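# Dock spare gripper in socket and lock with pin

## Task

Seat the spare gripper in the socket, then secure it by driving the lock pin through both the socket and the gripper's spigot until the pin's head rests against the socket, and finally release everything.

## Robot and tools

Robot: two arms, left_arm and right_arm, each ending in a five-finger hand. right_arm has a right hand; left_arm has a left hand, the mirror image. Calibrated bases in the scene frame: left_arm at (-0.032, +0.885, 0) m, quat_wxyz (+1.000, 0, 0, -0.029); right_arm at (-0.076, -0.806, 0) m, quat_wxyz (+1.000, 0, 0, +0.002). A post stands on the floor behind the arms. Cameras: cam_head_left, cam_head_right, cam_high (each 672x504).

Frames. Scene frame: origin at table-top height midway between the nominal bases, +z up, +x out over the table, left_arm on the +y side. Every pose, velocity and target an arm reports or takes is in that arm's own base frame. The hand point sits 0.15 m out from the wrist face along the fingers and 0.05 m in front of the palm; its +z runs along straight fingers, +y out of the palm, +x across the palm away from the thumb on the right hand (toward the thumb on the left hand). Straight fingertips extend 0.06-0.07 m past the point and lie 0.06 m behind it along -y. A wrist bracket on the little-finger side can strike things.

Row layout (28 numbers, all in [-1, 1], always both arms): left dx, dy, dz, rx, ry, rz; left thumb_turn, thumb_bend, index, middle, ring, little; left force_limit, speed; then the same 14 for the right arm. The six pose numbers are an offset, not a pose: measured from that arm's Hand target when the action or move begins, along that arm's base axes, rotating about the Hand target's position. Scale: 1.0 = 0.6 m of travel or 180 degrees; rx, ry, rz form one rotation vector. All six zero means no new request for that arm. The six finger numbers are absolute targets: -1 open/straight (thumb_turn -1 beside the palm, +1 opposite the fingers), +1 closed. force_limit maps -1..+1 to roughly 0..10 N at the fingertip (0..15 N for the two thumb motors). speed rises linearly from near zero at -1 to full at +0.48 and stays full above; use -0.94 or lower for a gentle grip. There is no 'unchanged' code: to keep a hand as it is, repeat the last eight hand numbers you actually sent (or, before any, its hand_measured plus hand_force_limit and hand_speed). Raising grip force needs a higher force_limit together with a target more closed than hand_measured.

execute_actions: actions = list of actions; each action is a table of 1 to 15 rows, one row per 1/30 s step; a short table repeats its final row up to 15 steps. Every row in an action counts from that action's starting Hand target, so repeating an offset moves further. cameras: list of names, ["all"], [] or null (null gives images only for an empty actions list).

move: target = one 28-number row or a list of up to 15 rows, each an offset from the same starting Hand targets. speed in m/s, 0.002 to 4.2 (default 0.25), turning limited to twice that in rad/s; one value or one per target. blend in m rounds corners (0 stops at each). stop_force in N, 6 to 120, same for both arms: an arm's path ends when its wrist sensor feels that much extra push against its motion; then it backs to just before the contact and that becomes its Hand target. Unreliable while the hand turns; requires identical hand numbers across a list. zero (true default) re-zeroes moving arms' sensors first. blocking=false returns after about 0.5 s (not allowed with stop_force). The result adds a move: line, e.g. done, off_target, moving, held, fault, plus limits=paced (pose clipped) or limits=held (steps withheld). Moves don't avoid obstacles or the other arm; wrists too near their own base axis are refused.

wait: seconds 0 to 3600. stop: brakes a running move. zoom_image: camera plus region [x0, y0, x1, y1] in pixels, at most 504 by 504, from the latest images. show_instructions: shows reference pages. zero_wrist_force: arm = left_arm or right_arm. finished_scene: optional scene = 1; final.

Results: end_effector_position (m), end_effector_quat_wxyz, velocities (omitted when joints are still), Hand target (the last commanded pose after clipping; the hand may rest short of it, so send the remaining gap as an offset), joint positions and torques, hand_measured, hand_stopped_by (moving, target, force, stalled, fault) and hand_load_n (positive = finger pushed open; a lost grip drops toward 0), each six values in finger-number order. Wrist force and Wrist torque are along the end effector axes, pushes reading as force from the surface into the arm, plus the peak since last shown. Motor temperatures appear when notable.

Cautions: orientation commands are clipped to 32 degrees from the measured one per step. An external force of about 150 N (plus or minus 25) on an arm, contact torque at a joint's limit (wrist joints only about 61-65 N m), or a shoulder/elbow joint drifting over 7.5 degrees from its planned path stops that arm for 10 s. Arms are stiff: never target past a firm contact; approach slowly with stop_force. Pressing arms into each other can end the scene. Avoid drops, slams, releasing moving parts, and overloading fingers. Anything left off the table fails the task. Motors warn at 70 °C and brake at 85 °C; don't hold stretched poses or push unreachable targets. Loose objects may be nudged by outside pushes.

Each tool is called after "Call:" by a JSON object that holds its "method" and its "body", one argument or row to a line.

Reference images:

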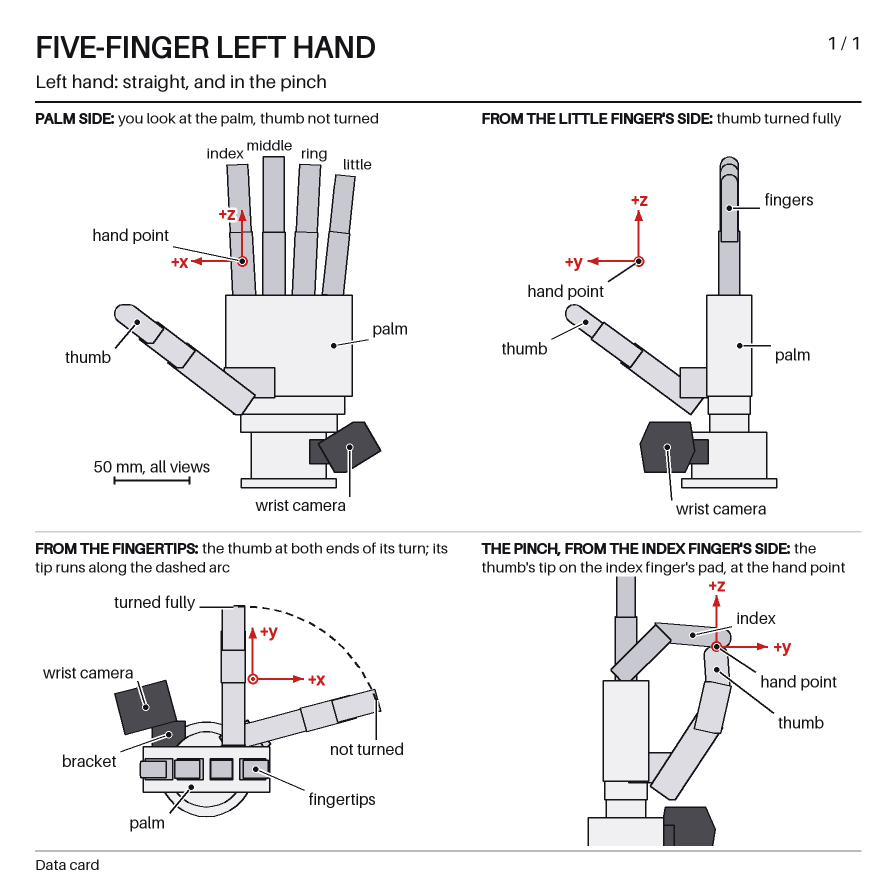

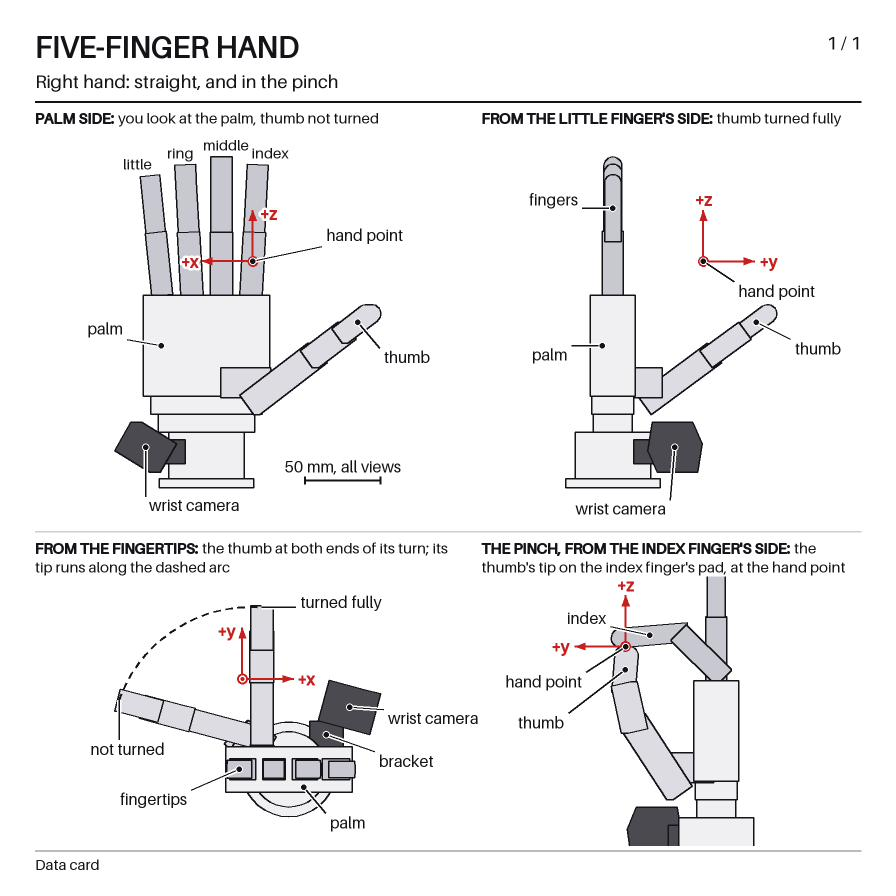

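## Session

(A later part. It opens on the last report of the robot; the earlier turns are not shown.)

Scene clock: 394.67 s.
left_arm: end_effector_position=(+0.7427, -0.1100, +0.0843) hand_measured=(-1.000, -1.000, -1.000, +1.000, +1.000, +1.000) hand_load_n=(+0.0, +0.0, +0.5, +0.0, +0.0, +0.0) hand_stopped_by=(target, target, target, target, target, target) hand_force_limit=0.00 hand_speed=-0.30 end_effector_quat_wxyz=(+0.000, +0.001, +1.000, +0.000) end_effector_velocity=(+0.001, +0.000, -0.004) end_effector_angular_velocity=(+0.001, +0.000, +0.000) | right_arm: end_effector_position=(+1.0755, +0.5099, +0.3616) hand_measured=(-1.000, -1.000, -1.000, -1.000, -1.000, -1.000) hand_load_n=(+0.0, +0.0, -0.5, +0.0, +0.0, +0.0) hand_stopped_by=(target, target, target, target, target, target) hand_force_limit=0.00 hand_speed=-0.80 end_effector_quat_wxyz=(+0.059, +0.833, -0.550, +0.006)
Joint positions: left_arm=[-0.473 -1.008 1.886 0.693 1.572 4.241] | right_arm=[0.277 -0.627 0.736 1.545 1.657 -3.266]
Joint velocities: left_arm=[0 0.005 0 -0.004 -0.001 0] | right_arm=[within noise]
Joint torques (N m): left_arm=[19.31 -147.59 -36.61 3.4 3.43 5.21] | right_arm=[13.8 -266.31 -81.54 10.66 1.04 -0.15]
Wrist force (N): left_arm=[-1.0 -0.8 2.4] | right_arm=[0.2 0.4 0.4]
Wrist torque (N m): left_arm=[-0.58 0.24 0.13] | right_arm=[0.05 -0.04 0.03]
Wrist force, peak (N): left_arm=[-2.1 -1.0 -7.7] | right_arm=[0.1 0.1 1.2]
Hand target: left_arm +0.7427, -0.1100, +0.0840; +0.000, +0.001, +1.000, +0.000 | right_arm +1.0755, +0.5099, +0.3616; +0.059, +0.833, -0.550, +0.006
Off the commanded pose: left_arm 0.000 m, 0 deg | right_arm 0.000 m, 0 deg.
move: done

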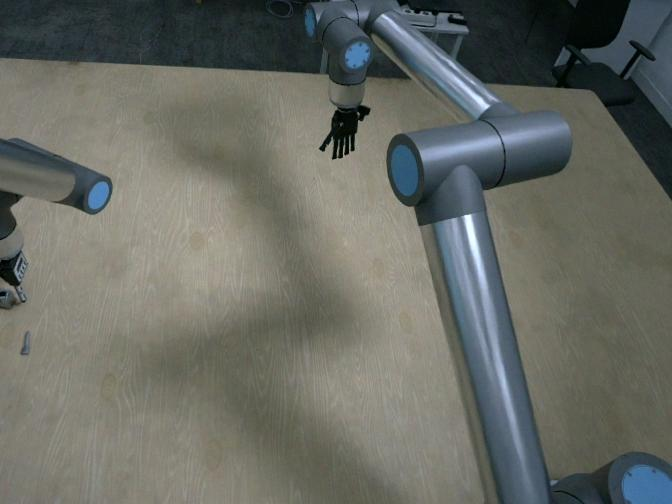

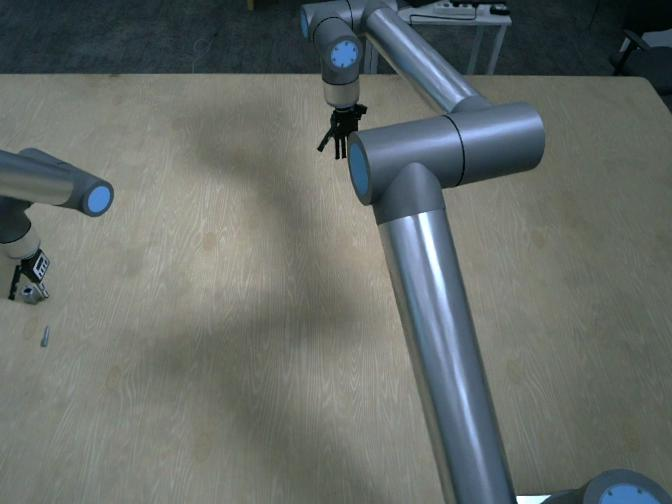

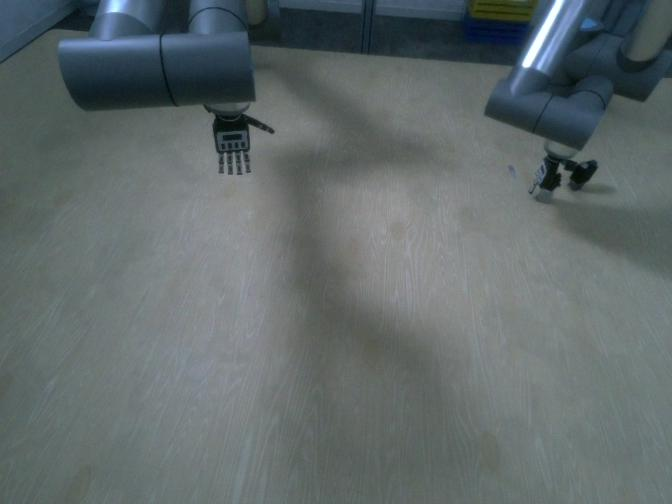

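Call:
{"method": "move", "body": {
  "target": [0, 0.0333, 0, 0,0,0, -1, -1, -1, 1, 1, 1, 0, -0.3, 0,0,0,0,0,0, -1,-1,-1,-1,-1,-1,0,-0.8],
  "speed": 0.05
}}

Call:
{"method": "move", "body": {
  "target": [0, 0.0267, 0, 0,0,0, -1, -1, -1, 1, 1, 1, 0, -0.3, 0,0,0,0,0,0, -1,-1,-1,-1,-1,-1,0,-0.8],
  "speed": 0.006,
  "stop_force": 6,
  "cameras": ["all"]
}}

Call:
{"method": "zoom_image", "body": {
  "camera": "cam_head_right",
  "region": [0, 260, 60, 320]
}}

Scene clock: 404.93 s.
left_arm: end_effector_position=(+0.7427, -0.0902, +0.0840) hand_measured=(-1.000, -1.000, -1.000, +1.000, +1.000, +1.000) hand_load_n=(+0.0, +0.0, +0.0, +0.0, +0.0, +0.0) hand_stopped_by=(target, target, target, target, target, target) hand_force_limit=0.00 hand_speed=-0.30 end_effector_quat_wxyz=(+0.000, +0.001, +1.000, +0.000) | right_arm: end_effector_position=(+1.0755, +0.5099, +0.3616) hand_measured=(-1.000, -1.000, -1.000, -1.000, -1.000, -1.000) hand_load_n=(+0.0, +0.0, +0.0, +0.0, +0.0, +0.0) hand_stopped_by=(target, target, target, target, target, target) hand_force_limit=0.00 hand_speed=-0.80 end_effector_quat_wxyz=(+0.059, +0.833, -0.550, +0.006)
Joint positions: left_arm=[-0.45 -1.01 1.892 0.689 1.572 4.264] | right_arm=[0.277 -0.627 0.736 1.545 1.657 -3.266]
Joint torques (N m): left_arm=[13.19 -193.67 -31.73 4.95 -0.37 4.96] | right_arm=[13.7 -266.72 -84.96 10.11 1.78 0.19]
Wrist force (N): left_arm=[-1.1 -0.8 1.9] | right_arm=[0.0 0.2 0.5]
Wrist torque (N m): left_arm=[-0.59 0.26 0.08] | right_arm=[0.01 0.00 0.01]
Wrist force, peak (N): left_arm=[-1.5 -1.6 2.3] | right_arm=[0.6 0.3 1.0]
Hand target: left_arm +0.7427, -0.0900, +0.0840; +0.000, +0.001, +1.000, +0.000 | right_arm +1.0755, +0.5099, +0.3616; +0.059, +0.833, -0.550, +0.006
Off the commanded pose: left_arm 0.000 m, 0 deg | right_arm 0.000 m, 0 deg.
move: done

Scene clock: 407.90 s.
left_arm: end_effector_position=(+0.7427, -0.0795, +0.0840) hand_measured=(-1.000, -1.000, -1.000, +1.000, +1.000, +1.000) hand_load_n=(+0.0, -0.5, +0.5, +0.0, +0.0, +0.0) hand_stopped_by=(target, target, target, target, target, target) hand_force_limit=0.00 hand_speed=-0.30 end_effector_quat_wxyz=(+0.000, +0.001, +1.000, +0.000) | right_arm: end_effector_position=(+1.0755, +0.5099, +0.3616) hand_measured=(-1.000, -1.000, -1.000, -1.000, -1.000, -1.000) hand_load_n=(+0.0, +0.0, +0.0, +0.0, +0.0, +0.0) hand_stopped_by=(target, target, target, target, target, target) hand_force_limit=0.00 hand_speed=-0.80 end_effector_quat_wxyz=(+0.059, +0.833, -0.550, +0.006)
Joint positions: left_arm=[-0.437 -1.012 1.896 0.687 1.572 4.277] | right_arm=[0.277 -0.627 0.736 1.545 1.657 -3.266]
Joint torques (N m): left_arm=[-25.53 -164.46 -50.65 12.1 -3.32 -2.04] | right_arm=[10.04 -264.41 -84.62 10.28 1.5 0.02]
Wrist force (N): left_arm=[-2.2 -6.6 1.0] | right_arm=[0.4 0.3 0.5]
Wrist torque (N m): left_arm=[-0.28 0.15 0.03] | right_arm=[0.03 -0.06 0.04]
Wrist force, peak (N): left_arm=[-2.1 -11.2 0.7] | right_arm=[0.5 -0.1 0.9]
Hand target: left_arm +0.7427, -0.0795, +0.0840; +0.000, +0.001, +1.000, +0.000 (not the last commanded pose) | right_arm +1.0755, +0.5099, +0.3616; +0.059, +0.833, -0.550, +0.006
Off the commanded pose: left_arm 0.006 m, 0 deg | right_arm 0.000 m, 0 deg.
move: contact (left_arm)

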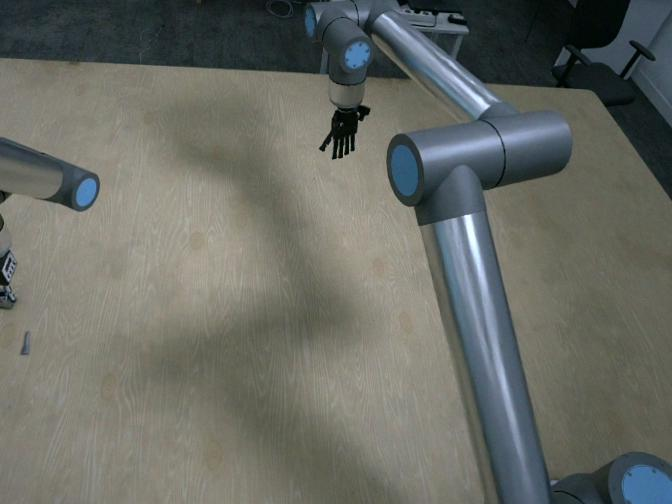

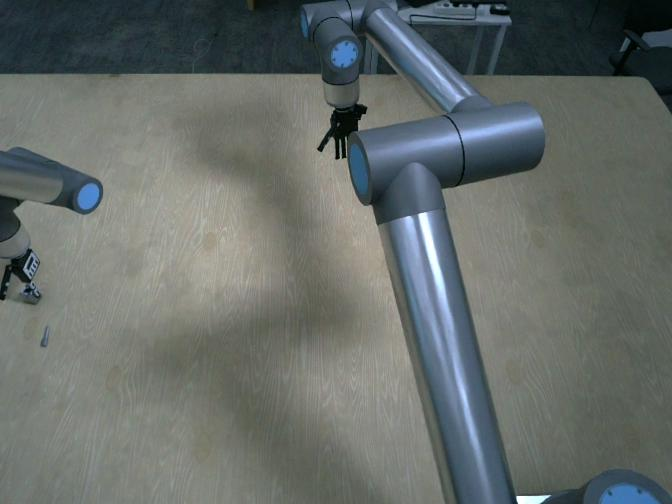

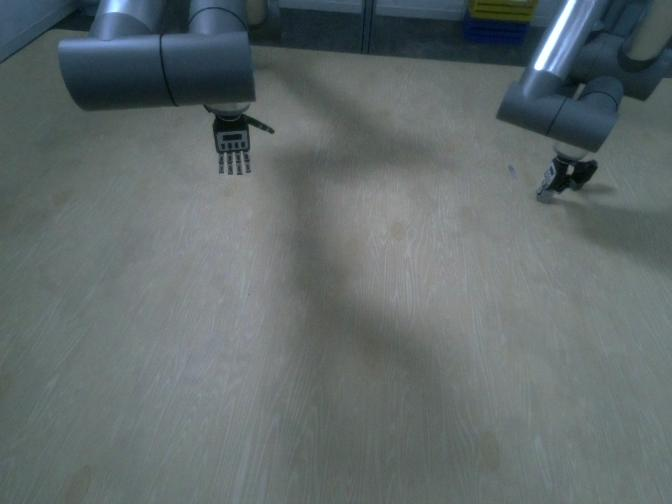

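Scaled by 8.400.

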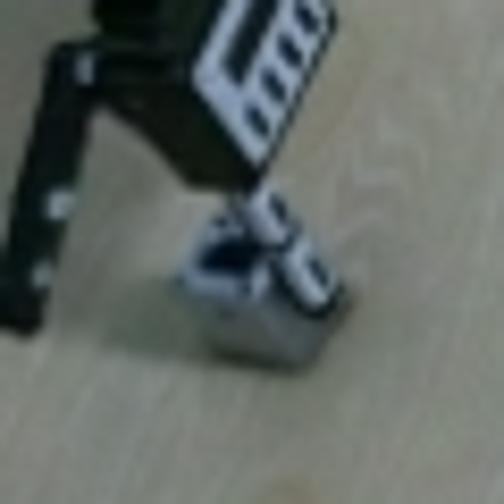

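Call:
{"method": "move", "body": {
  "target": [
    [0, -0.0333, 0, 0,0,0, -1, -1, -1, 1, 1, 1, 0, -0.3, 0,0,0,0,0,0, -1,-1,-1,-1,-1,-1,0,-0.8],
    [-0.1212, -0.0333, 0, 0,0,0, -1, -1, -1, 1, 1, 1, 0, -0.3, 0,0,0,0,0,0, -1,-1,-1,-1,-1,-1,0,-0.8],
    [-0.1212, 0.0525, 0, 0,0,0, -1, -1, -1, 1, 1, 1, 0, -0.3, 0,0,0,0,0,0, -1,-1,-1,-1,-1,-1,0,-0.8],
    [-0.0462, 0.0525, 0, 0,0,0, -1, -1, -1, 1, 1, 1, 0, -0.3, 0,0,0,0,0,0, -1,-1,-1,-1,-1,-1,0,-0.8]
  ],
  "speed": [0.05, 0.15, 0.15, 0.06],
  "blend": [0.005, 0.01, 0.005, 0]
}}

Call:
{"method": "move", "body": {
  "target": [0.03, 0, 0, 0,0,0, -1, -1, -1, 1, 1, 1, 0, -0.3, 0,0,0,0,0,0, -1,-1,-1,-1,-1,-1,0,-0.8],
  "speed": 0.006,
  "stop_force": 6,
  "cameras": ["all"]
}}

Call:
{"method": "zoom_image", "body": {
  "camera": "cam_head_right",
  "region": [0, 260, 60, 320]
}}

Scene clock: 427.53 s.
left_arm: end_effector_position=(+0.7148, -0.0480, +0.0840) hand_measured=(-1.000, -1.000, -1.000, +1.000, +1.000, +1.000) hand_load_n=(+0.0, +0.0, +0.0, +0.0, +0.0, +0.0) hand_stopped_by=(target, target, target, target, target, target) hand_force_limit=0.00 hand_speed=-0.30 end_effector_quat_wxyz=(+0.000, +0.001, +1.000, +0.000) | right_arm: end_effector_position=(+1.0755, +0.5099, +0.3616) hand_measured=(-1.000, -1.000, -1.000, -1.000, -1.000, -1.000) hand_load_n=(+0.0, +0.0, +0.0, +0.0, +0.0, +0.0) hand_stopped_by=(target, target, target, target, target, target) hand_force_limit=0.00 hand_speed=-0.80 end_effector_quat_wxyz=(+0.059, +0.833, -0.550, +0.006)
Joint positions: left_arm=[-0.414 -1.038 1.947 0.662 1.572 4.3] | right_arm=[0.277 -0.627 0.736 1.545 1.657 -3.266]
Joint torques (N m): left_arm=[18.88 -137.41 -73.25 16.78 3.84 4.61] | right_arm=[9.24 -261.75 -83.47 9.79 1.75 -0.27]
Wrist force (N): left_arm=[-0.6 -0.3 1.4] | right_arm=[0.5 0.2 0.6]
Wrist torque (N m): left_arm=[-0.41 0.14 0.11] | right_arm=[0.01 -0.08 0.04]
Wrist force, peak (N): left_arm=[-2.7 -7.1 1.1] | right_arm=[0.3 0.0 0.9]
Hand target: left_arm +0.7150, -0.0480, +0.0840; +0.000, +0.001, +1.000, +0.000 | right_arm +1.0755, +0.5099, +0.3616; +0.059, +0.833, -0.550, +0.006
Off the commanded pose: left_arm 0.000 m, 0 deg | right_arm 0.000 m, 0 deg.
move: done

Scene clock: 429.60 s.
left_arm: end_effector_position=(+0.7198, -0.0480, +0.0840) hand_measured=(-1.000, -1.000, -1.000, +1.000, +1.000, +1.000) hand_load_n=(+0.0, +0.0, +0.0, +0.0, +0.0, +0.0) hand_stopped_by=(target, target, target, target, target, target) hand_force_limit=0.00 hand_speed=-0.30 end_effector_quat_wxyz=(+0.000, +0.001, +1.000, +0.000) | right_arm: end_effector_position=(+1.0755, +0.5099, +0.3616) hand_measured=(-1.000, -1.000, -1.000, -1.000, -1.000, -1.000) hand_load_n=(+0.0, +0.0, +0.0, +0.0, +0.0, +0.0) hand_stopped_by=(target, target, target, target, target, target) hand_force_limit=0.00 hand_speed=-0.80 end_effector_quat_wxyz=(+0.059, +0.833, -0.550, +0.006)
Joint positions: left_arm=[-0.411 -1.034 1.939 0.666 1.572 4.302] | right_arm=[0.277 -0.627 0.736 1.545 1.657 -3.266]
Joint torques (N m): left_arm=[-27.41 -185.93 -35.03 4.11 2.59 -2.16] | right_arm=[11.21 -267.55 -84.4 9.76 1.84 0.22]
Wrist force (N): left_arm=[3.2 -0.6 1.8] | right_arm=[0.1 -0.1 0.4]
Wrist torque (N m): left_arm=[-0.46 0.33 0.36] | right_arm=[-0.04 -0.03 0.01]
Wrist force, peak (N): left_arm=[8.2 -0.7 2.5] | right_arm=[0.6 0.5 0.9]
Hand target: left_arm +0.7198, -0.0480, +0.0840; +0.000, +0.001, +1.000, +0.000 (not the last commanded pose) | right_arm +1.0755, +0.5099, +0.3616; +0.059, +0.833, -0.550, +0.006
Off the commanded pose: left_arm 0.013 m, 0 deg | right_arm 0.000 m, 0 deg.
move: contact (left_arm)

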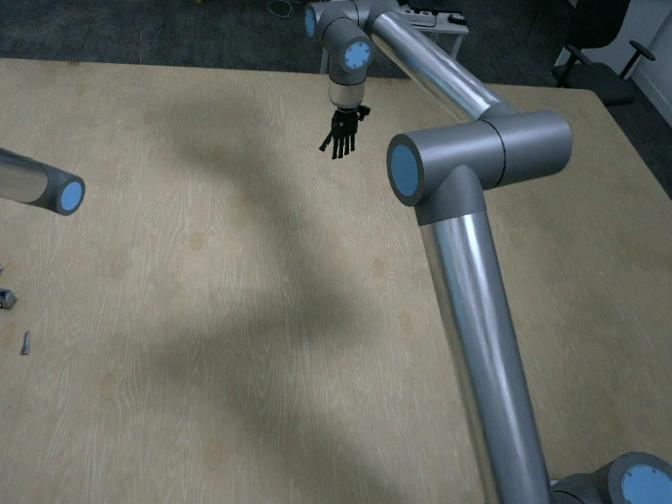

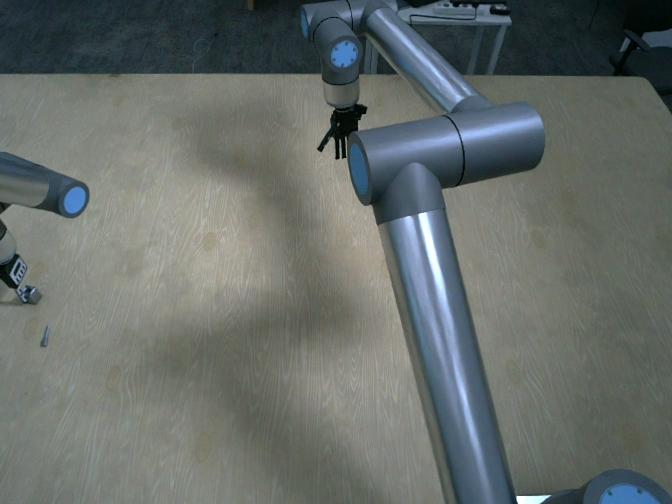

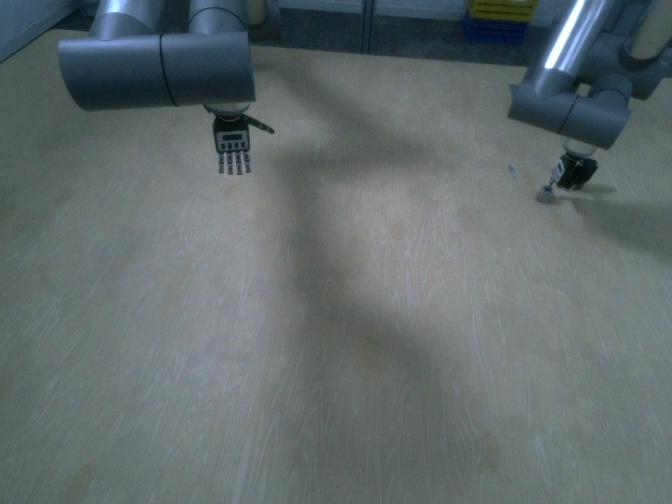

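Scaled by 8.400.

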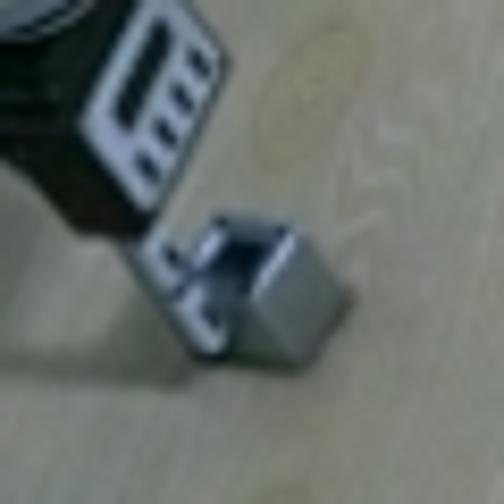

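Call:
{"method": "move", "body": {
  "target": [
    [-0.02, 0, 0, 0,0,0, -1, -1, -1, 1, 1, 1, 0, -0.3, 0,0,0,0,0,0, -1,-1,-1,-1,-1,-1,0,-0.8],
    [-0.02, 0, 0.36, 0,0,0, -1, -1, -1, 1, 1, 1, 0, -0.3, 0,0,0,0,0,0, -1,-1,-1,-1,-1,-1,0,-0.8],
    [-0.3663, 0.08, 0.36, 0.0796,-0.3547,0.1249, 1, -1, -1, -1, -1, -1, 0, -0.3, 0,0,0,0,0,0, -1,-1,-1,-1,-1,-1,0,-0.8]
  ],
  "speed": [0.05, 0.15, 0.2],
  "blend": [0.004, 0.02, 0]
}}

Call:
{"method": "move", "body": {
  "target": [0.053, 0.0282, -0.3, 0,0,0, 1, -1, -1, -1, -1, -1, 0, -0.3, 0,0,0,0,0,0, -1,-1,-1,-1,-1,-1,0,-0.8],
  "speed": 0.15,
  "cameras": ["all"]
}}

Call:
{"method": "zoom_image", "body": {
  "camera": "cam_high",
  "region": [510, 120, 610, 220]
}}

Scene clock: 461.53 s.
left_arm: end_effector_position=(+0.5000, +0.0000, +0.3000) hand_measured=(+1.000, -1.000, -1.000, -1.000, -1.000, -1.000) hand_load_n=(+0.0, +0.0, +0.0, +0.0, +0.0, +0.0) hand_stopped_by=(target, target, target, target, target, target) hand_force_limit=0.00 hand_speed=-0.30 end_effector_quat_wxyz=(+0.524, -0.184, +0.823, +0.117) | right_arm: end_effector_position=(+1.0755, +0.5099, +0.3616) hand_measured=(-1.000, -1.000, -1.000, -1.000, -1.000, -1.000) hand_load_n=(+0.0, +0.0, +0.0, +0.0, +0.0, +0.0) hand_stopped_by=(target, target, target, target, target, target) hand_force_limit=0.00 hand_speed=-0.80 end_effector_quat_wxyz=(+0.059, +0.833, -0.550, +0.006)
Joint positions: left_arm=[-1.227 -1.45 2.585 0.638 0.447 2.919] | right_arm=[0.277 -0.627 0.736 1.545 1.657 -3.266]
Joint torques (N m): left_arm=[-29.18 -28.02 -12.81 16.07 -6.75 -3.67] | right_arm=[11.19 -262.3 -83.28 9.29 2.14 0.45]
Wrist force (N): left_arm=[-0.5 -0.1 2.3] | right_arm=[0.4 -0.2 0.5]
Wrist torque (N m): left_arm=[-0.53 -0.05 0.76] | right_arm=[-0.05 -0.08 0.03]
Wrist force, peak (N): left_arm=[3.8 -0.7 2.0] | right_arm=[0.0 0.8 0.9]
Hand target: left_arm +0.5000, +0.0000, +0.3000; +0.524, -0.184, +0.823, +0.117 | right_arm +1.0755, +0.5099, +0.3616; +0.059, +0.833, -0.550, +0.006
Off the commanded pose: left_arm 0.000 m, 0 deg | right_arm 0.000 m, 0 deg.
move: done

Scene clock: 463.57 s.
left_arm: end_effector_position=(+0.5318, +0.0169, +0.1200) hand_measured=(+1.000, -1.000, -1.000, -1.000, -1.000, -1.000) hand_load_n=(+0.0, +0.0, +0.0, -0.5, +0.0, +0.0) hand_stopped_by=(target, target, target, target, target, target) hand_force_limit=0.00 hand_speed=-0.30 end_effector_quat_wxyz=(+0.524, -0.184, +0.823, +0.118) | right_arm: end_effector_position=(+1.0755, +0.5099, +0.3616) hand_measured=(-1.000, -1.000, -1.000, -1.000, -1.000, -1.000) hand_load_n=(+0.0, +0.0, +0.0, +0.0, +0.0, +0.0) hand_stopped_by=(target, target, target, target, target, target) hand_force_limit=0.00 hand_speed=-0.80 end_effector_quat_wxyz=(+0.059, +0.833, -0.550, +0.006)
Joint positions: left_arm=[-1.092 -1.143 2.603 0.03 0.439 3.232] | right_arm=[0.277 -0.627 0.736 1.545 1.657 -3.266]
Joint torques (N m): left_arm=[20.82 -117.79 -23.41 2.7 2.07 5.24] | right_arm=[10.21 -264 -83.79 9.76 1.6 -0.24]
Wrist force (N): left_arm=[-1.2 0.5 1.8] | right_arm=[0.1 0.2 0.4]
Wrist torque (N m): left_arm=[-0.42 0.14 0.26] | right_arm=[0.02 -0.02 0.01]
Wrist force, peak (N): left_arm=[-1.7 0.3 2.4] | right_arm=[0.2 0.3 0.9]
Hand target: left_arm +0.5318, +0.0169, +0.1200; +0.524, -0.184, +0.823, +0.117 | right_arm +1.0755, +0.5099, +0.3616; +0.059, +0.833, -0.550, +0.006
Off the commanded pose: left_arm 0.000 m, 0 deg | right_arm 0.000 m, 0 deg.
move: done

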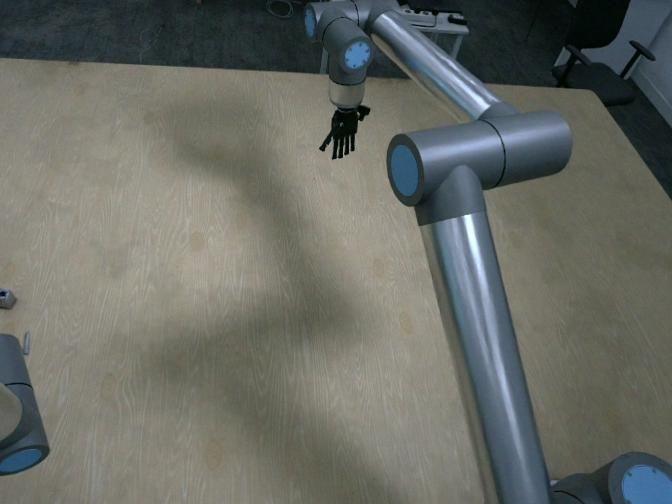

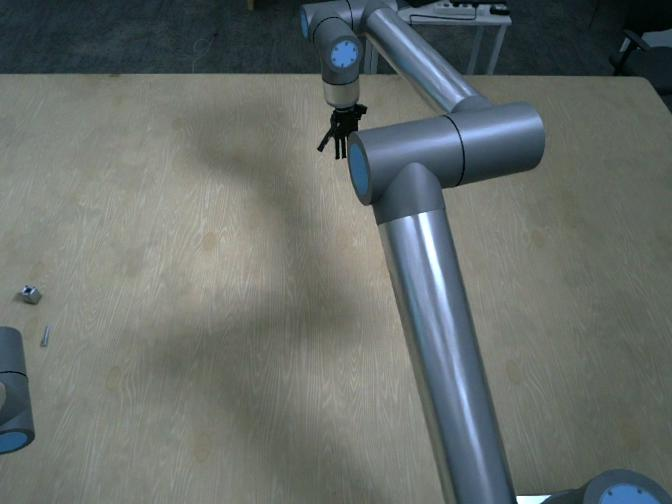

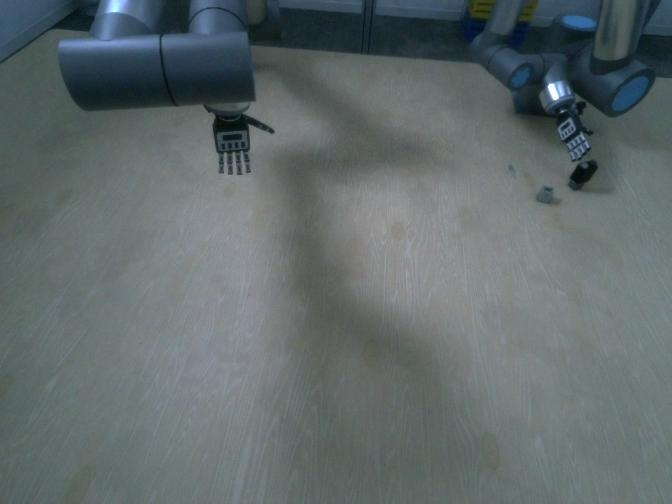

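Scaled by 5.040.

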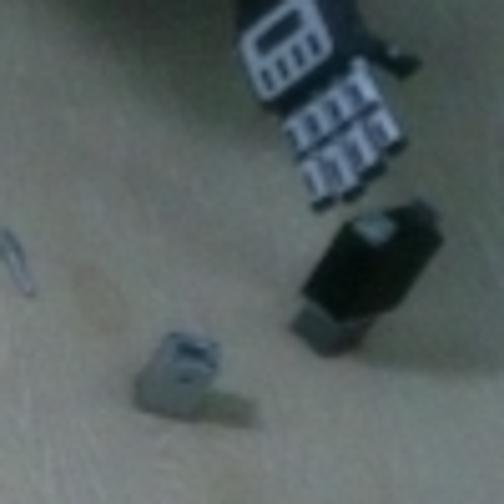

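Call:
{"method": "zoom_image", "body": {
  "camera": "cam_high",
  "region": [562, 152, 602, 192]
}}

Call:
{"method": "zoom_image", "body": {
  "camera": "cam_high",
  "region": [530, 176, 562, 208]
}}

Scaled by 12.600.

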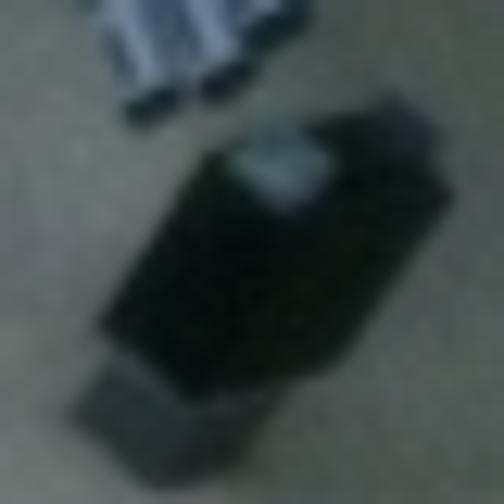

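Scaled by 15.750.

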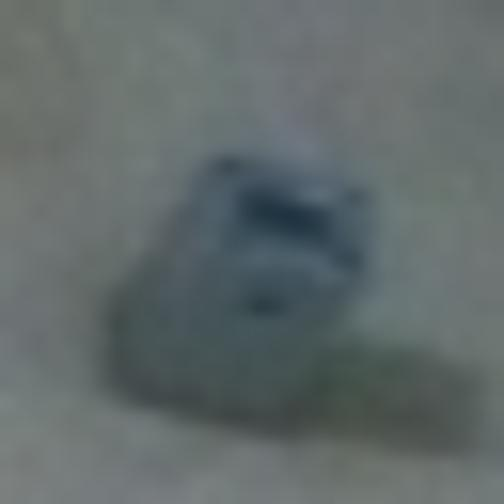

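Call:
{"method": "move", "body": {
  "target": [
    [-0.053, -0.0282, 0.3, 0,0,0, 1, -1, -1, -1, -1, -1, 0, -0.3, 0,0,0,0,0,0, -1,-1,-1,-1,-1,-1,0,-0.8],
    [-0.053, 0.0552, 0.35, 0.1226,0.3746,-0.4253, 1, -1, -1, -1, -1, -1, 0, -0.3, 0,0,0,0,0,0, -1,-1,-1,-1,-1,-1,0,-0.8]
  ],
  "speed": [0.2, 0.3],
  "blend": [0.03, 0]
}}

Scene clock: 695.43 s.
left_arm: end_effector_position=(+0.5000, +0.0500, +0.3300) hand_measured=(+1.000, -1.000, -1.000, -1.000, -1.000, -1.000) hand_load_n=(+0.0, +0.0, +0.0, +0.0, +0.0, +0.0) hand_stopped_by=(target, target, target, target, target, target) hand_force_limit=0.00 hand_speed=-0.30 end_effector_quat_wxyz=(+0.000, +0.512, +0.859, +0.000) | right_arm: end_effector_position=(+1.0755, +0.5099, +0.3616) hand_measured=(-1.000, -1.000, -1.000, -1.000, -1.000, -1.000) hand_load_n=(+0.0, +0.0, +0.0, +0.0, +0.0, +0.0) hand_stopped_by=(target, target, target, target, target, target) hand_force_limit=0.00 hand_speed=-0.80 end_effector_quat_wxyz=(+0.059, +0.833, -0.550, +0.006)
Joint positions: left_arm=[-0.463 -1.57 2.233 0.909 1.571 5.324] | right_arm=[0.277 -0.627 0.736 1.545 1.657 -3.266]
Joint torques (N m): left_arm=[19.64 -28.61 -87.73 15.49 4.76 4.52] | right_arm=[12.35 -263.1 -86.09 10.09 1.93 -0.22]
Wrist force (N): left_arm=[-0.8 -1.6 2.8] | right_arm=[0.0 0.0 0.9]
Wrist torque (N m): left_arm=[-0.79 0.30 0.05] | right_arm=[-0.05 -0.02 0.01]
Wrist force, peak (N): left_arm=[-1.9 -1.2 3.8] | right_arm=[0.5 0.4 1.0]
Hand target: left_arm +0.5000, +0.0501, +0.3300; +0.000, +0.512, +0.859, +0.000 | right_arm +1.0755, +0.5099, +0.3616; +0.059, +0.833, -0.550, +0.006
Off the commanded pose: left_arm 0.000 m, 0 deg | right_arm 0.000 m, 0 deg.
move: done

Call:
{"method": "execute_actions", "body": {
  "actions": []
}}

Scene clock: 713.13 s.
left_arm: end_effector_position=(+0.5000, +0.0501, +0.3300) hand_measured=(+1.000, -1.000, -1.000, -1.000, -1.000, -1.000) hand_load_n=(+0.0, +0.0, +0.0, +0.0, +0.0, +0.0) hand_stopped_by=(target, target, target, target, target, target) hand_force_limit=0.00 hand_speed=-0.30 end_effector_quat_wxyz=(+0.000, +0.512, +0.859, +0.000) | right_arm: end_effector_position=(+1.0755, +0.5099, +0.3616) hand_measured=(-1.000, -1.000, -1.000, -1.000, -1.000, -1.000) hand_load_n=(+0.0, +0.0, +0.0, +0.0, +0.0, +0.0) hand_stopped_by=(target, target, target, target, target, target) hand_force_limit=0.00 hand_speed=-0.80 end_effector_quat_wxyz=(+0.059, +0.833, -0.550, +0.006)
Joint positions: left_arm=[-0.463 -1.57 2.233 0.909 1.571 5.324] | right_arm=[0.277 -0.627 0.736 1.545 1.657 -3.266]
Joint velocities: within noise
Joint torques (N m): left_arm=[17.96 -29.28 -87.05 15.56 4.8 5.23] | right_arm=[10.16 -262.02 -83.18 10.1 1.9 -0.03]
Motor temperatures (°C): left_arm=[26 30 32 32 34 32] | right_arm=[26 32 30 33 34 32]
Wrist force (N): left_arm=[-1.0 -1.6 2.8] | right_arm=[0.1 0.2 0.3]
Wrist torque (N m): left_arm=[-0.80 0.34 0.06] | right_arm=[0.02 -0.02 0.02]
Wrist force, peak (N): left_arm=[-1.0 -1.6 2.8] | right_arm=[0.4 0.4 1.0]
Hand target: left_arm +0.5000, +0.0501, +0.3300; +0.000, +0.512, +0.859, +0.000 | right_arm +1.0755, +0.5099, +0.3616; +0.059, +0.833, -0.550, +0.006
Off the commanded pose: left_arm 0.000 m, 0 deg | right_arm 0.000 m, 0 deg.

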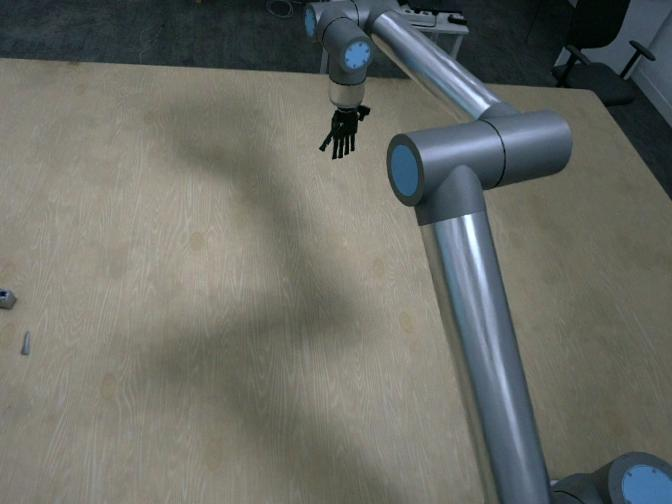

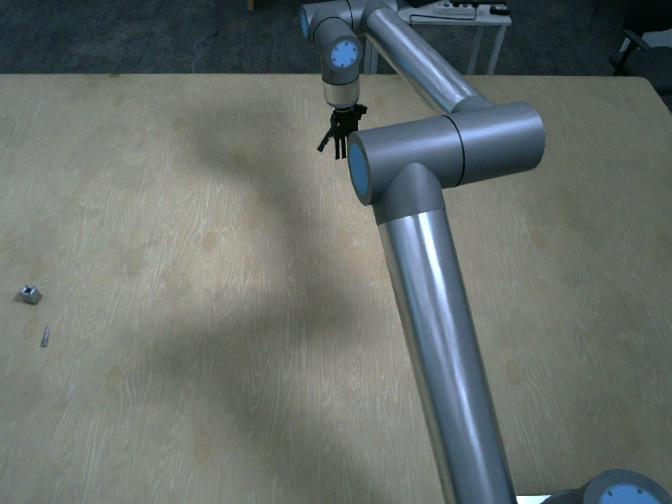

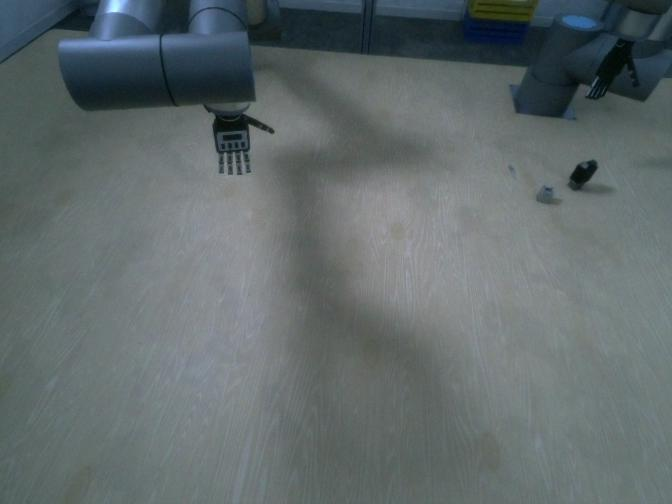

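Call:
{"method": "zoom_image", "body": {
  "camera": "cam_high",
  "region": [500, 130, 660, 230]
}}

Call:
{"method": "zoom_image", "body": {
  "camera": "cam_high",
  "region": [560, 150, 610, 200]
}}

Scaled by 3.150.

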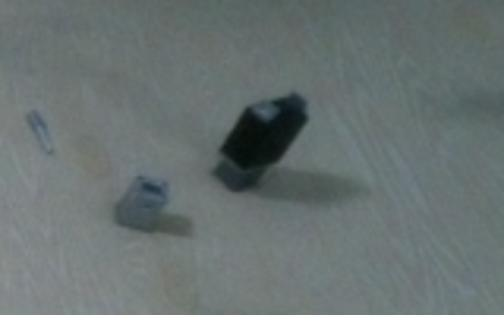

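Scaled by 10.080.

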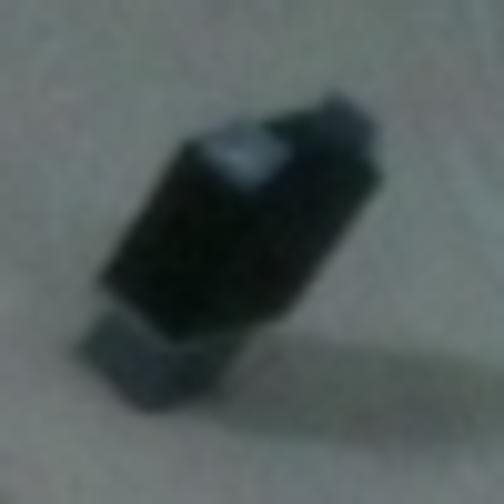

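Call:
{"method": "move", "body": {
  "target": [0.1465,0.1485,-0.2167,-0.3174,-0.1723,0, 1,-1,-1,-1,-1,-1,0,-0.3, 0,0,0,0,0,0,-1,-1,-1,-1,-1,-1,0,-0.8],
  "speed": 0.15,
  "cameras": ["cam_high"]
}}

Scene clock: 744.70 s.
left_arm: end_effector_position=(+0.5879, +0.1391, +0.2000) hand_measured=(+1.000, -1.000, -1.000, -1.000, -1.000, -1.000) hand_load_n=(+0.5, +0.0, +0.0, +0.0, +0.0, +0.0) hand_stopped_by=(target, target, target, target, target, target) hand_force_limit=0.00 hand_speed=-0.30 end_effector_quat_wxyz=(+0.462, +0.432, +0.725, -0.274) | right_arm: end_effector_position=(+1.0755, +0.5099, +0.3616) hand_measured=(-1.000, -1.000, -1.000, -1.000, -1.000, -1.000) hand_load_n=(+0.0, +0.0, +0.0, +0.0, +0.0, +0.0) hand_stopped_by=(target, target, target, target, target, target) hand_force_limit=0.00 hand_speed=-0.80 end_effector_quat_wxyz=(+0.059, +0.833, -0.550, +0.006)
Joint positions: left_arm=[0.336 -1.23 2.284 0.186 2.678 5.919] | right_arm=[0.277 -0.627 0.736 1.545 1.657 -3.266]
Joint torques (N m): left_arm=[24.01 -94.07 -61.34 4.34 10.34 5.57] | right_arm=[14.83 -264.35 -85.64 10.49 2.32 0.22]
Wrist force (N): left_arm=[-2.4 0.2 2.0] | right_arm=[0.5 0.4 0.6]
Wrist torque (N m): left_arm=[-0.64 0.44 0.14] | right_arm=[0.04 -0.09 0.06]
Wrist force, peak (N): left_arm=[-3.2 0.2 2.8] | right_arm=[0.3 0.6 1.0]
Hand target: left_arm +0.5879, +0.1392, +0.2000; +0.462, +0.432, +0.725, -0.275 | right_arm +1.0755, +0.5099, +0.3616; +0.059, +0.833, -0.550, +0.006
Off the commanded pose: left_arm 0.000 m, 0 deg | right_arm 0.000 m, 0 deg.
move: done

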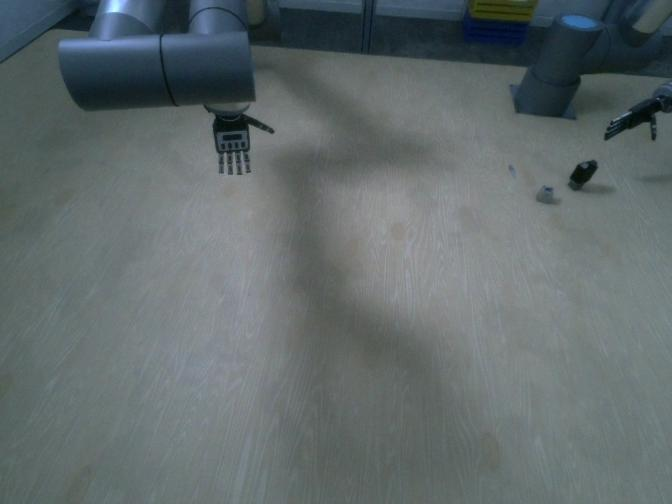

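Call:
{"method": "zoom_image", "body": {
  "camera": "cam_high",
  "region": [560, 70, 672, 200]
}}

Scaled by 3.877.

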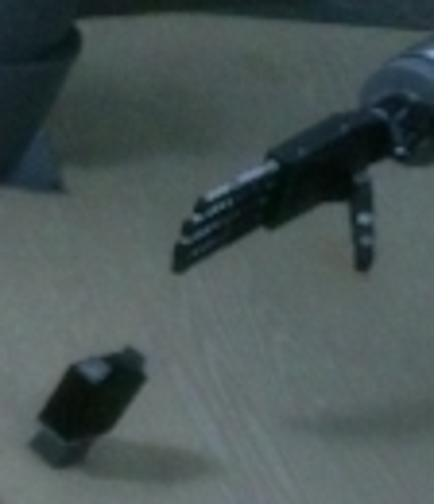

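Call:
{"method": "move", "body": {
  "target": [0,0,-0.2233,0,0,0, 1,-1,-1,-1,-1,-1,0,-0.3, 0,0,0,0,0,0,-1,-1,-1,-1,-1,-1,0,-0.8],
  "speed": 0.08,
  "cameras": ["cam_high"]
}}

Call:
{"method": "zoom_image", "body": {
  "camera": "cam_high",
  "region": [560, 120, 640, 200]
}}

Scene clock: 768.17 s.
left_arm: end_effector_position=(+0.5879, +0.1392, +0.0662) hand_measured=(+1.000, -1.000, -1.000, -1.000, -1.000, -1.000) hand_load_n=(+0.5, +0.0, +0.0, +0.0, +0.0, +0.0) hand_stopped_by=(target, target, target, target, target, target) hand_force_limit=0.00 hand_speed=-0.30 end_effector_quat_wxyz=(+0.462, +0.432, +0.725, -0.274) | right_arm: end_effector_position=(+1.0755, +0.5099, +0.3616) hand_measured=(-1.000, -1.000, -1.000, -1.000, -1.000, -1.000) hand_load_n=(+0.0, +0.0, +0.0, +0.0, +0.0, +0.0) hand_stopped_by=(target, target, target, target, target, target) hand_force_limit=0.00 hand_speed=-0.80 end_effector_quat_wxyz=(+0.059, +0.833, -0.550, +0.006)
Joint positions: left_arm=[0.336 -1.038 2.316 -0.037 2.678 5.919] | right_arm=[0.277 -0.627 0.736 1.545 1.657 -3.266]
Joint torques (N m): left_arm=[-20.93 -113.22 -1.68 4.3 7.87 -2.09] | right_arm=[6.81 -264.3 -85.31 9.61 2.17 -0.06]
Wrist force (N): left_arm=[-1.4 -0.5 2.8] | right_arm=[0.2 0.5 0.5]
Wrist torque (N m): left_arm=[-0.79 0.32 0.21] | right_arm=[0.06 -0.04 0.05]
Wrist force, peak (N): left_arm=[-3.0 0.2 2.8] | right_arm=[0.4 0.7 1.0]
Hand target: left_arm +0.5879, +0.1392, +0.0660; +0.462, +0.432, +0.725, -0.275 | right_arm +1.0755, +0.5099, +0.3616; +0.059, +0.833, -0.550, +0.006
Off the commanded pose: left_arm 0.000 m, 0 deg | right_arm 0.000 m, 0 deg.
move: done

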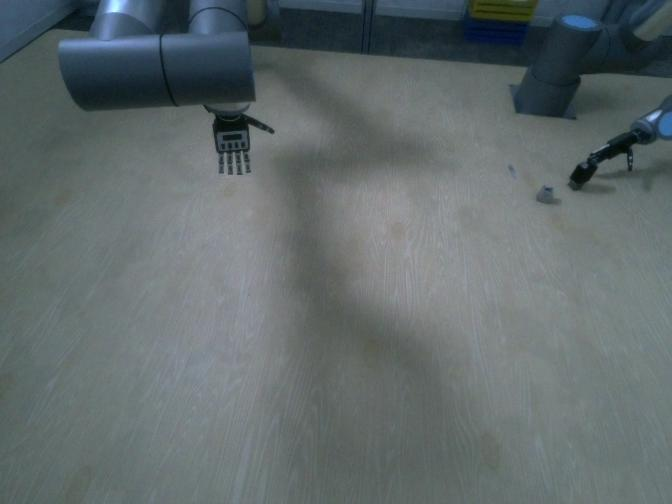

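Scaled by 6.300.

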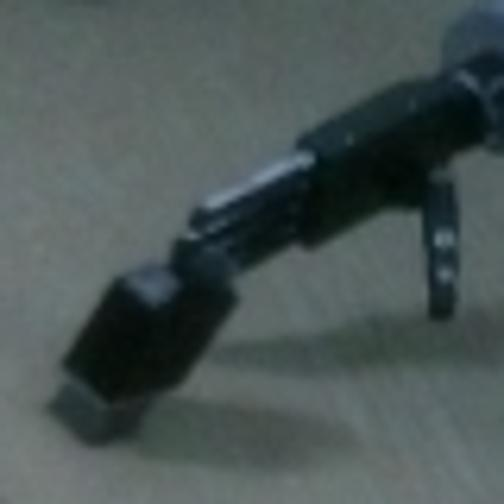

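Call:
{"method": "zoom_image", "body": {
  "camera": "cam_high",
  "region": [560, 150, 610, 200]
}}

Scaled by 10.080.

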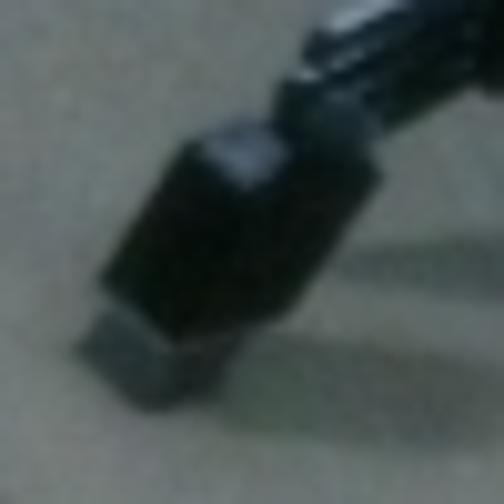

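Call:
{"method": "move", "body": {
  "target": [0.0845,-0.175,0,0,0,0, 1,-1,-0.83,-0.74,-0.58,-1,0,-0.3, 0,0,0,0,0,0,-1,-1,-1,-1,-1,-1,0,-0.8],
  "speed": 0.04,
  "stop_force": 8,
  "cameras": ["cam_high"]
}}

Call:
{"method": "zoom_image", "body": {
  "camera": "cam_high",
  "region": [560, 140, 620, 200]
}}

Scene clock: 807.90 s.
left_arm: end_effector_position=(+0.6040, +0.1059, +0.0661) hand_measured=(+1.000, -1.000, -0.830, -0.740, -0.580, -1.000) hand_load_n=(+0.0, +0.0, +0.0, +0.0, -3.5, +0.0) hand_stopped_by=(target, target, target, target, target, target) hand_force_limit=0.00 hand_speed=-0.30 end_effector_quat_wxyz=(+0.461, +0.432, +0.724, -0.275) | right_arm: end_effector_position=(+1.0755, +0.5099, +0.3616) hand_measured=(-1.000, -1.000, -1.000, -1.000, -1.000, -1.000) hand_load_n=(+0.0, -0.5, +0.0, +0.0, +0.0, +0.0) hand_stopped_by=(target, target, target, target, target, target) hand_force_limit=0.00 hand_speed=-0.80 end_effector_quat_wxyz=(+0.059, +0.833, -0.550, +0.006)
Joint positions: left_arm=[0.262 -1.075 2.338 -0.152 2.65 5.772] | right_arm=[0.277 -0.627 0.736 1.545 1.657 -3.266]
Joint torques (N m): left_arm=[13.61 -100.2 -45.57 12.06 7.76 3.54] | right_arm=[10.87 -261.81 -87.41 9.36 2.03 0.59]
Wrist force (N): left_arm=[-3.4 -2.5 -5.7] | right_arm=[-0.1 0.2 0.7]
Wrist torque (N m): left_arm=[-0.32 -0.30 0.62] | right_arm=[0.00 0.01 0.01]
Wrist force, peak (N): left_arm=[8.0 -14.1 -31.5] | right_arm=[0.0 0.0 1.3]
Hand target: left_arm +0.6040, +0.1059, +0.0661; +0.461, +0.432, +0.724, -0.275 (not the last commanded pose) | right_arm +1.0755, +0.5099, +0.3616; +0.059, +0.833, -0.550, +0.006
Off the commanded pose: left_arm 0.080 m, 0 deg | right_arm 0.000 m, 0 deg.
move: contact (left_arm)

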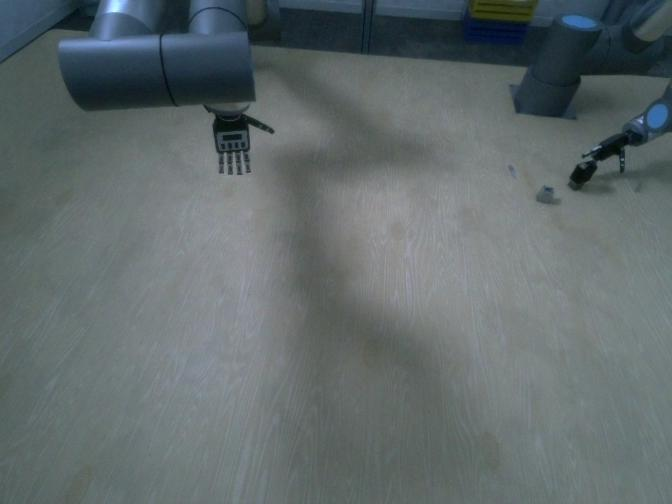

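Scaled by 8.400.

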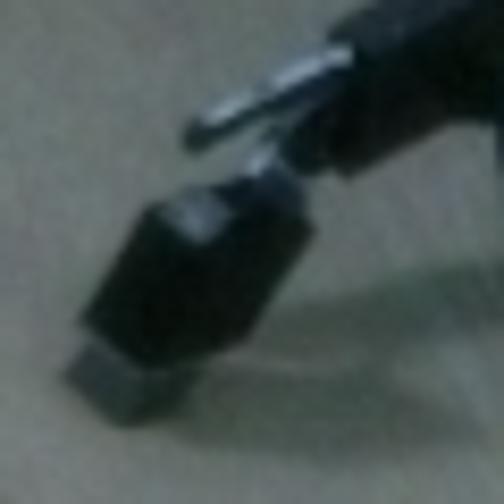

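Call:
{"method": "move", "body": {
  "target": [-0.0080,0.0147,0,0,0,0, 1,-1,-0.83,-0.74,-0.58,-1,0,-0.3, 0,0,0,0,0,0,-1,-1,-1,-1,-1,-1,0,-0.8],
  "speed": 0.02,
  "cameras": ["cam_high"]
}}

Call:
{"method": "zoom_image", "body": {
  "camera": "cam_high",
  "region": [560, 140, 620, 200]
}}

Scene clock: 867.67 s.
left_arm: end_effector_position=(+0.5992, +0.1147, +0.0661) hand_measured=(+1.000, -1.000, -0.830, -0.740, -0.580, -1.000) hand_load_n=(+0.0, +0.0, +0.0, +0.0, +0.0, +0.0) hand_stopped_by=(target, target, target, target, target, target) hand_force_limit=0.00 hand_speed=-0.30 end_effector_quat_wxyz=(+0.461, +0.432, +0.724, -0.275) | right_arm: end_effector_position=(+1.0755, +0.5099, +0.3616) hand_measured=(-1.000, -1.000, -1.000, -1.000, -1.000, -1.000) hand_load_n=(+0.0, +0.0, +0.0, +0.0, +0.0, +0.0) hand_stopped_by=(target, target, target, target, target, target) hand_force_limit=0.00 hand_speed=-0.80 end_effector_quat_wxyz=(+0.059, +0.833, -0.550, +0.006)
Joint positions: left_arm=[0.282 -1.066 2.333 -0.123 2.658 5.81] | right_arm=[0.277 -0.627 0.736 1.545 1.657 -3.266]
Joint torques (N m): left_arm=[6.06 -104.99 -41.41 13.51 9.21 5.25] | right_arm=[15.64 -263.32 -85.16 9.89 1.62 0.09]
Wrist force (N): left_arm=[-1.5 0.1 3.1] | right_arm=[0.2 0.2 0.9]
Wrist torque (N m): left_arm=[-0.61 0.29 0.13] | right_arm=[-0.01 -0.03 0.03]
Wrist force, peak (N): left_arm=[-3.7 -2.5 -6.0] | right_arm=[0.6 0.3 0.9]
Hand target: left_arm +0.5992, +0.1147, +0.0661; +0.461, +0.432, +0.724, -0.275 | right_arm +1.0755, +0.5099, +0.3616; +0.059, +0.833, -0.550, +0.006
Off the commanded pose: left_arm 0.000 m, 0 deg | right_arm 0.000 m, 0 deg.
move: done

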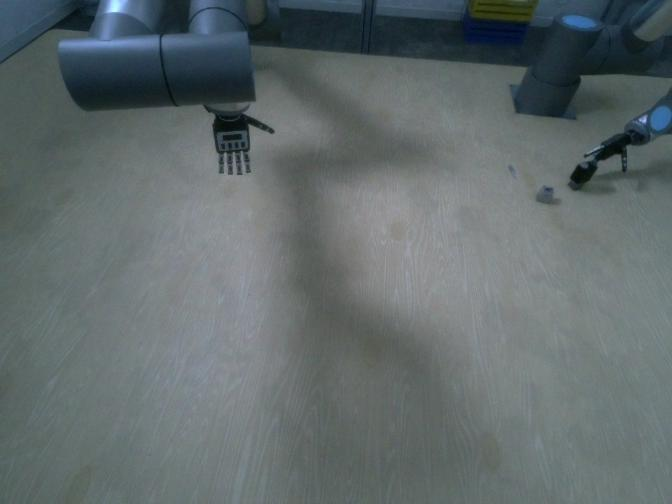

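Scaled by 8.400.

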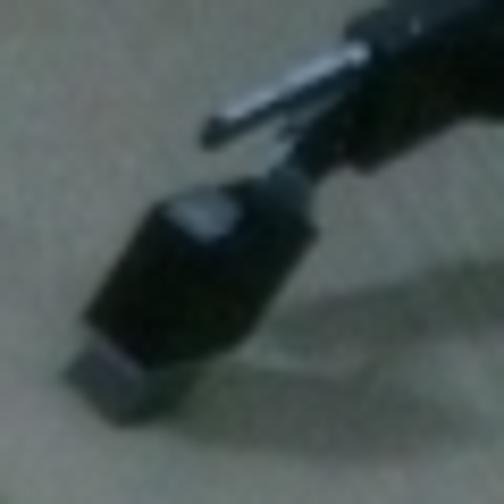

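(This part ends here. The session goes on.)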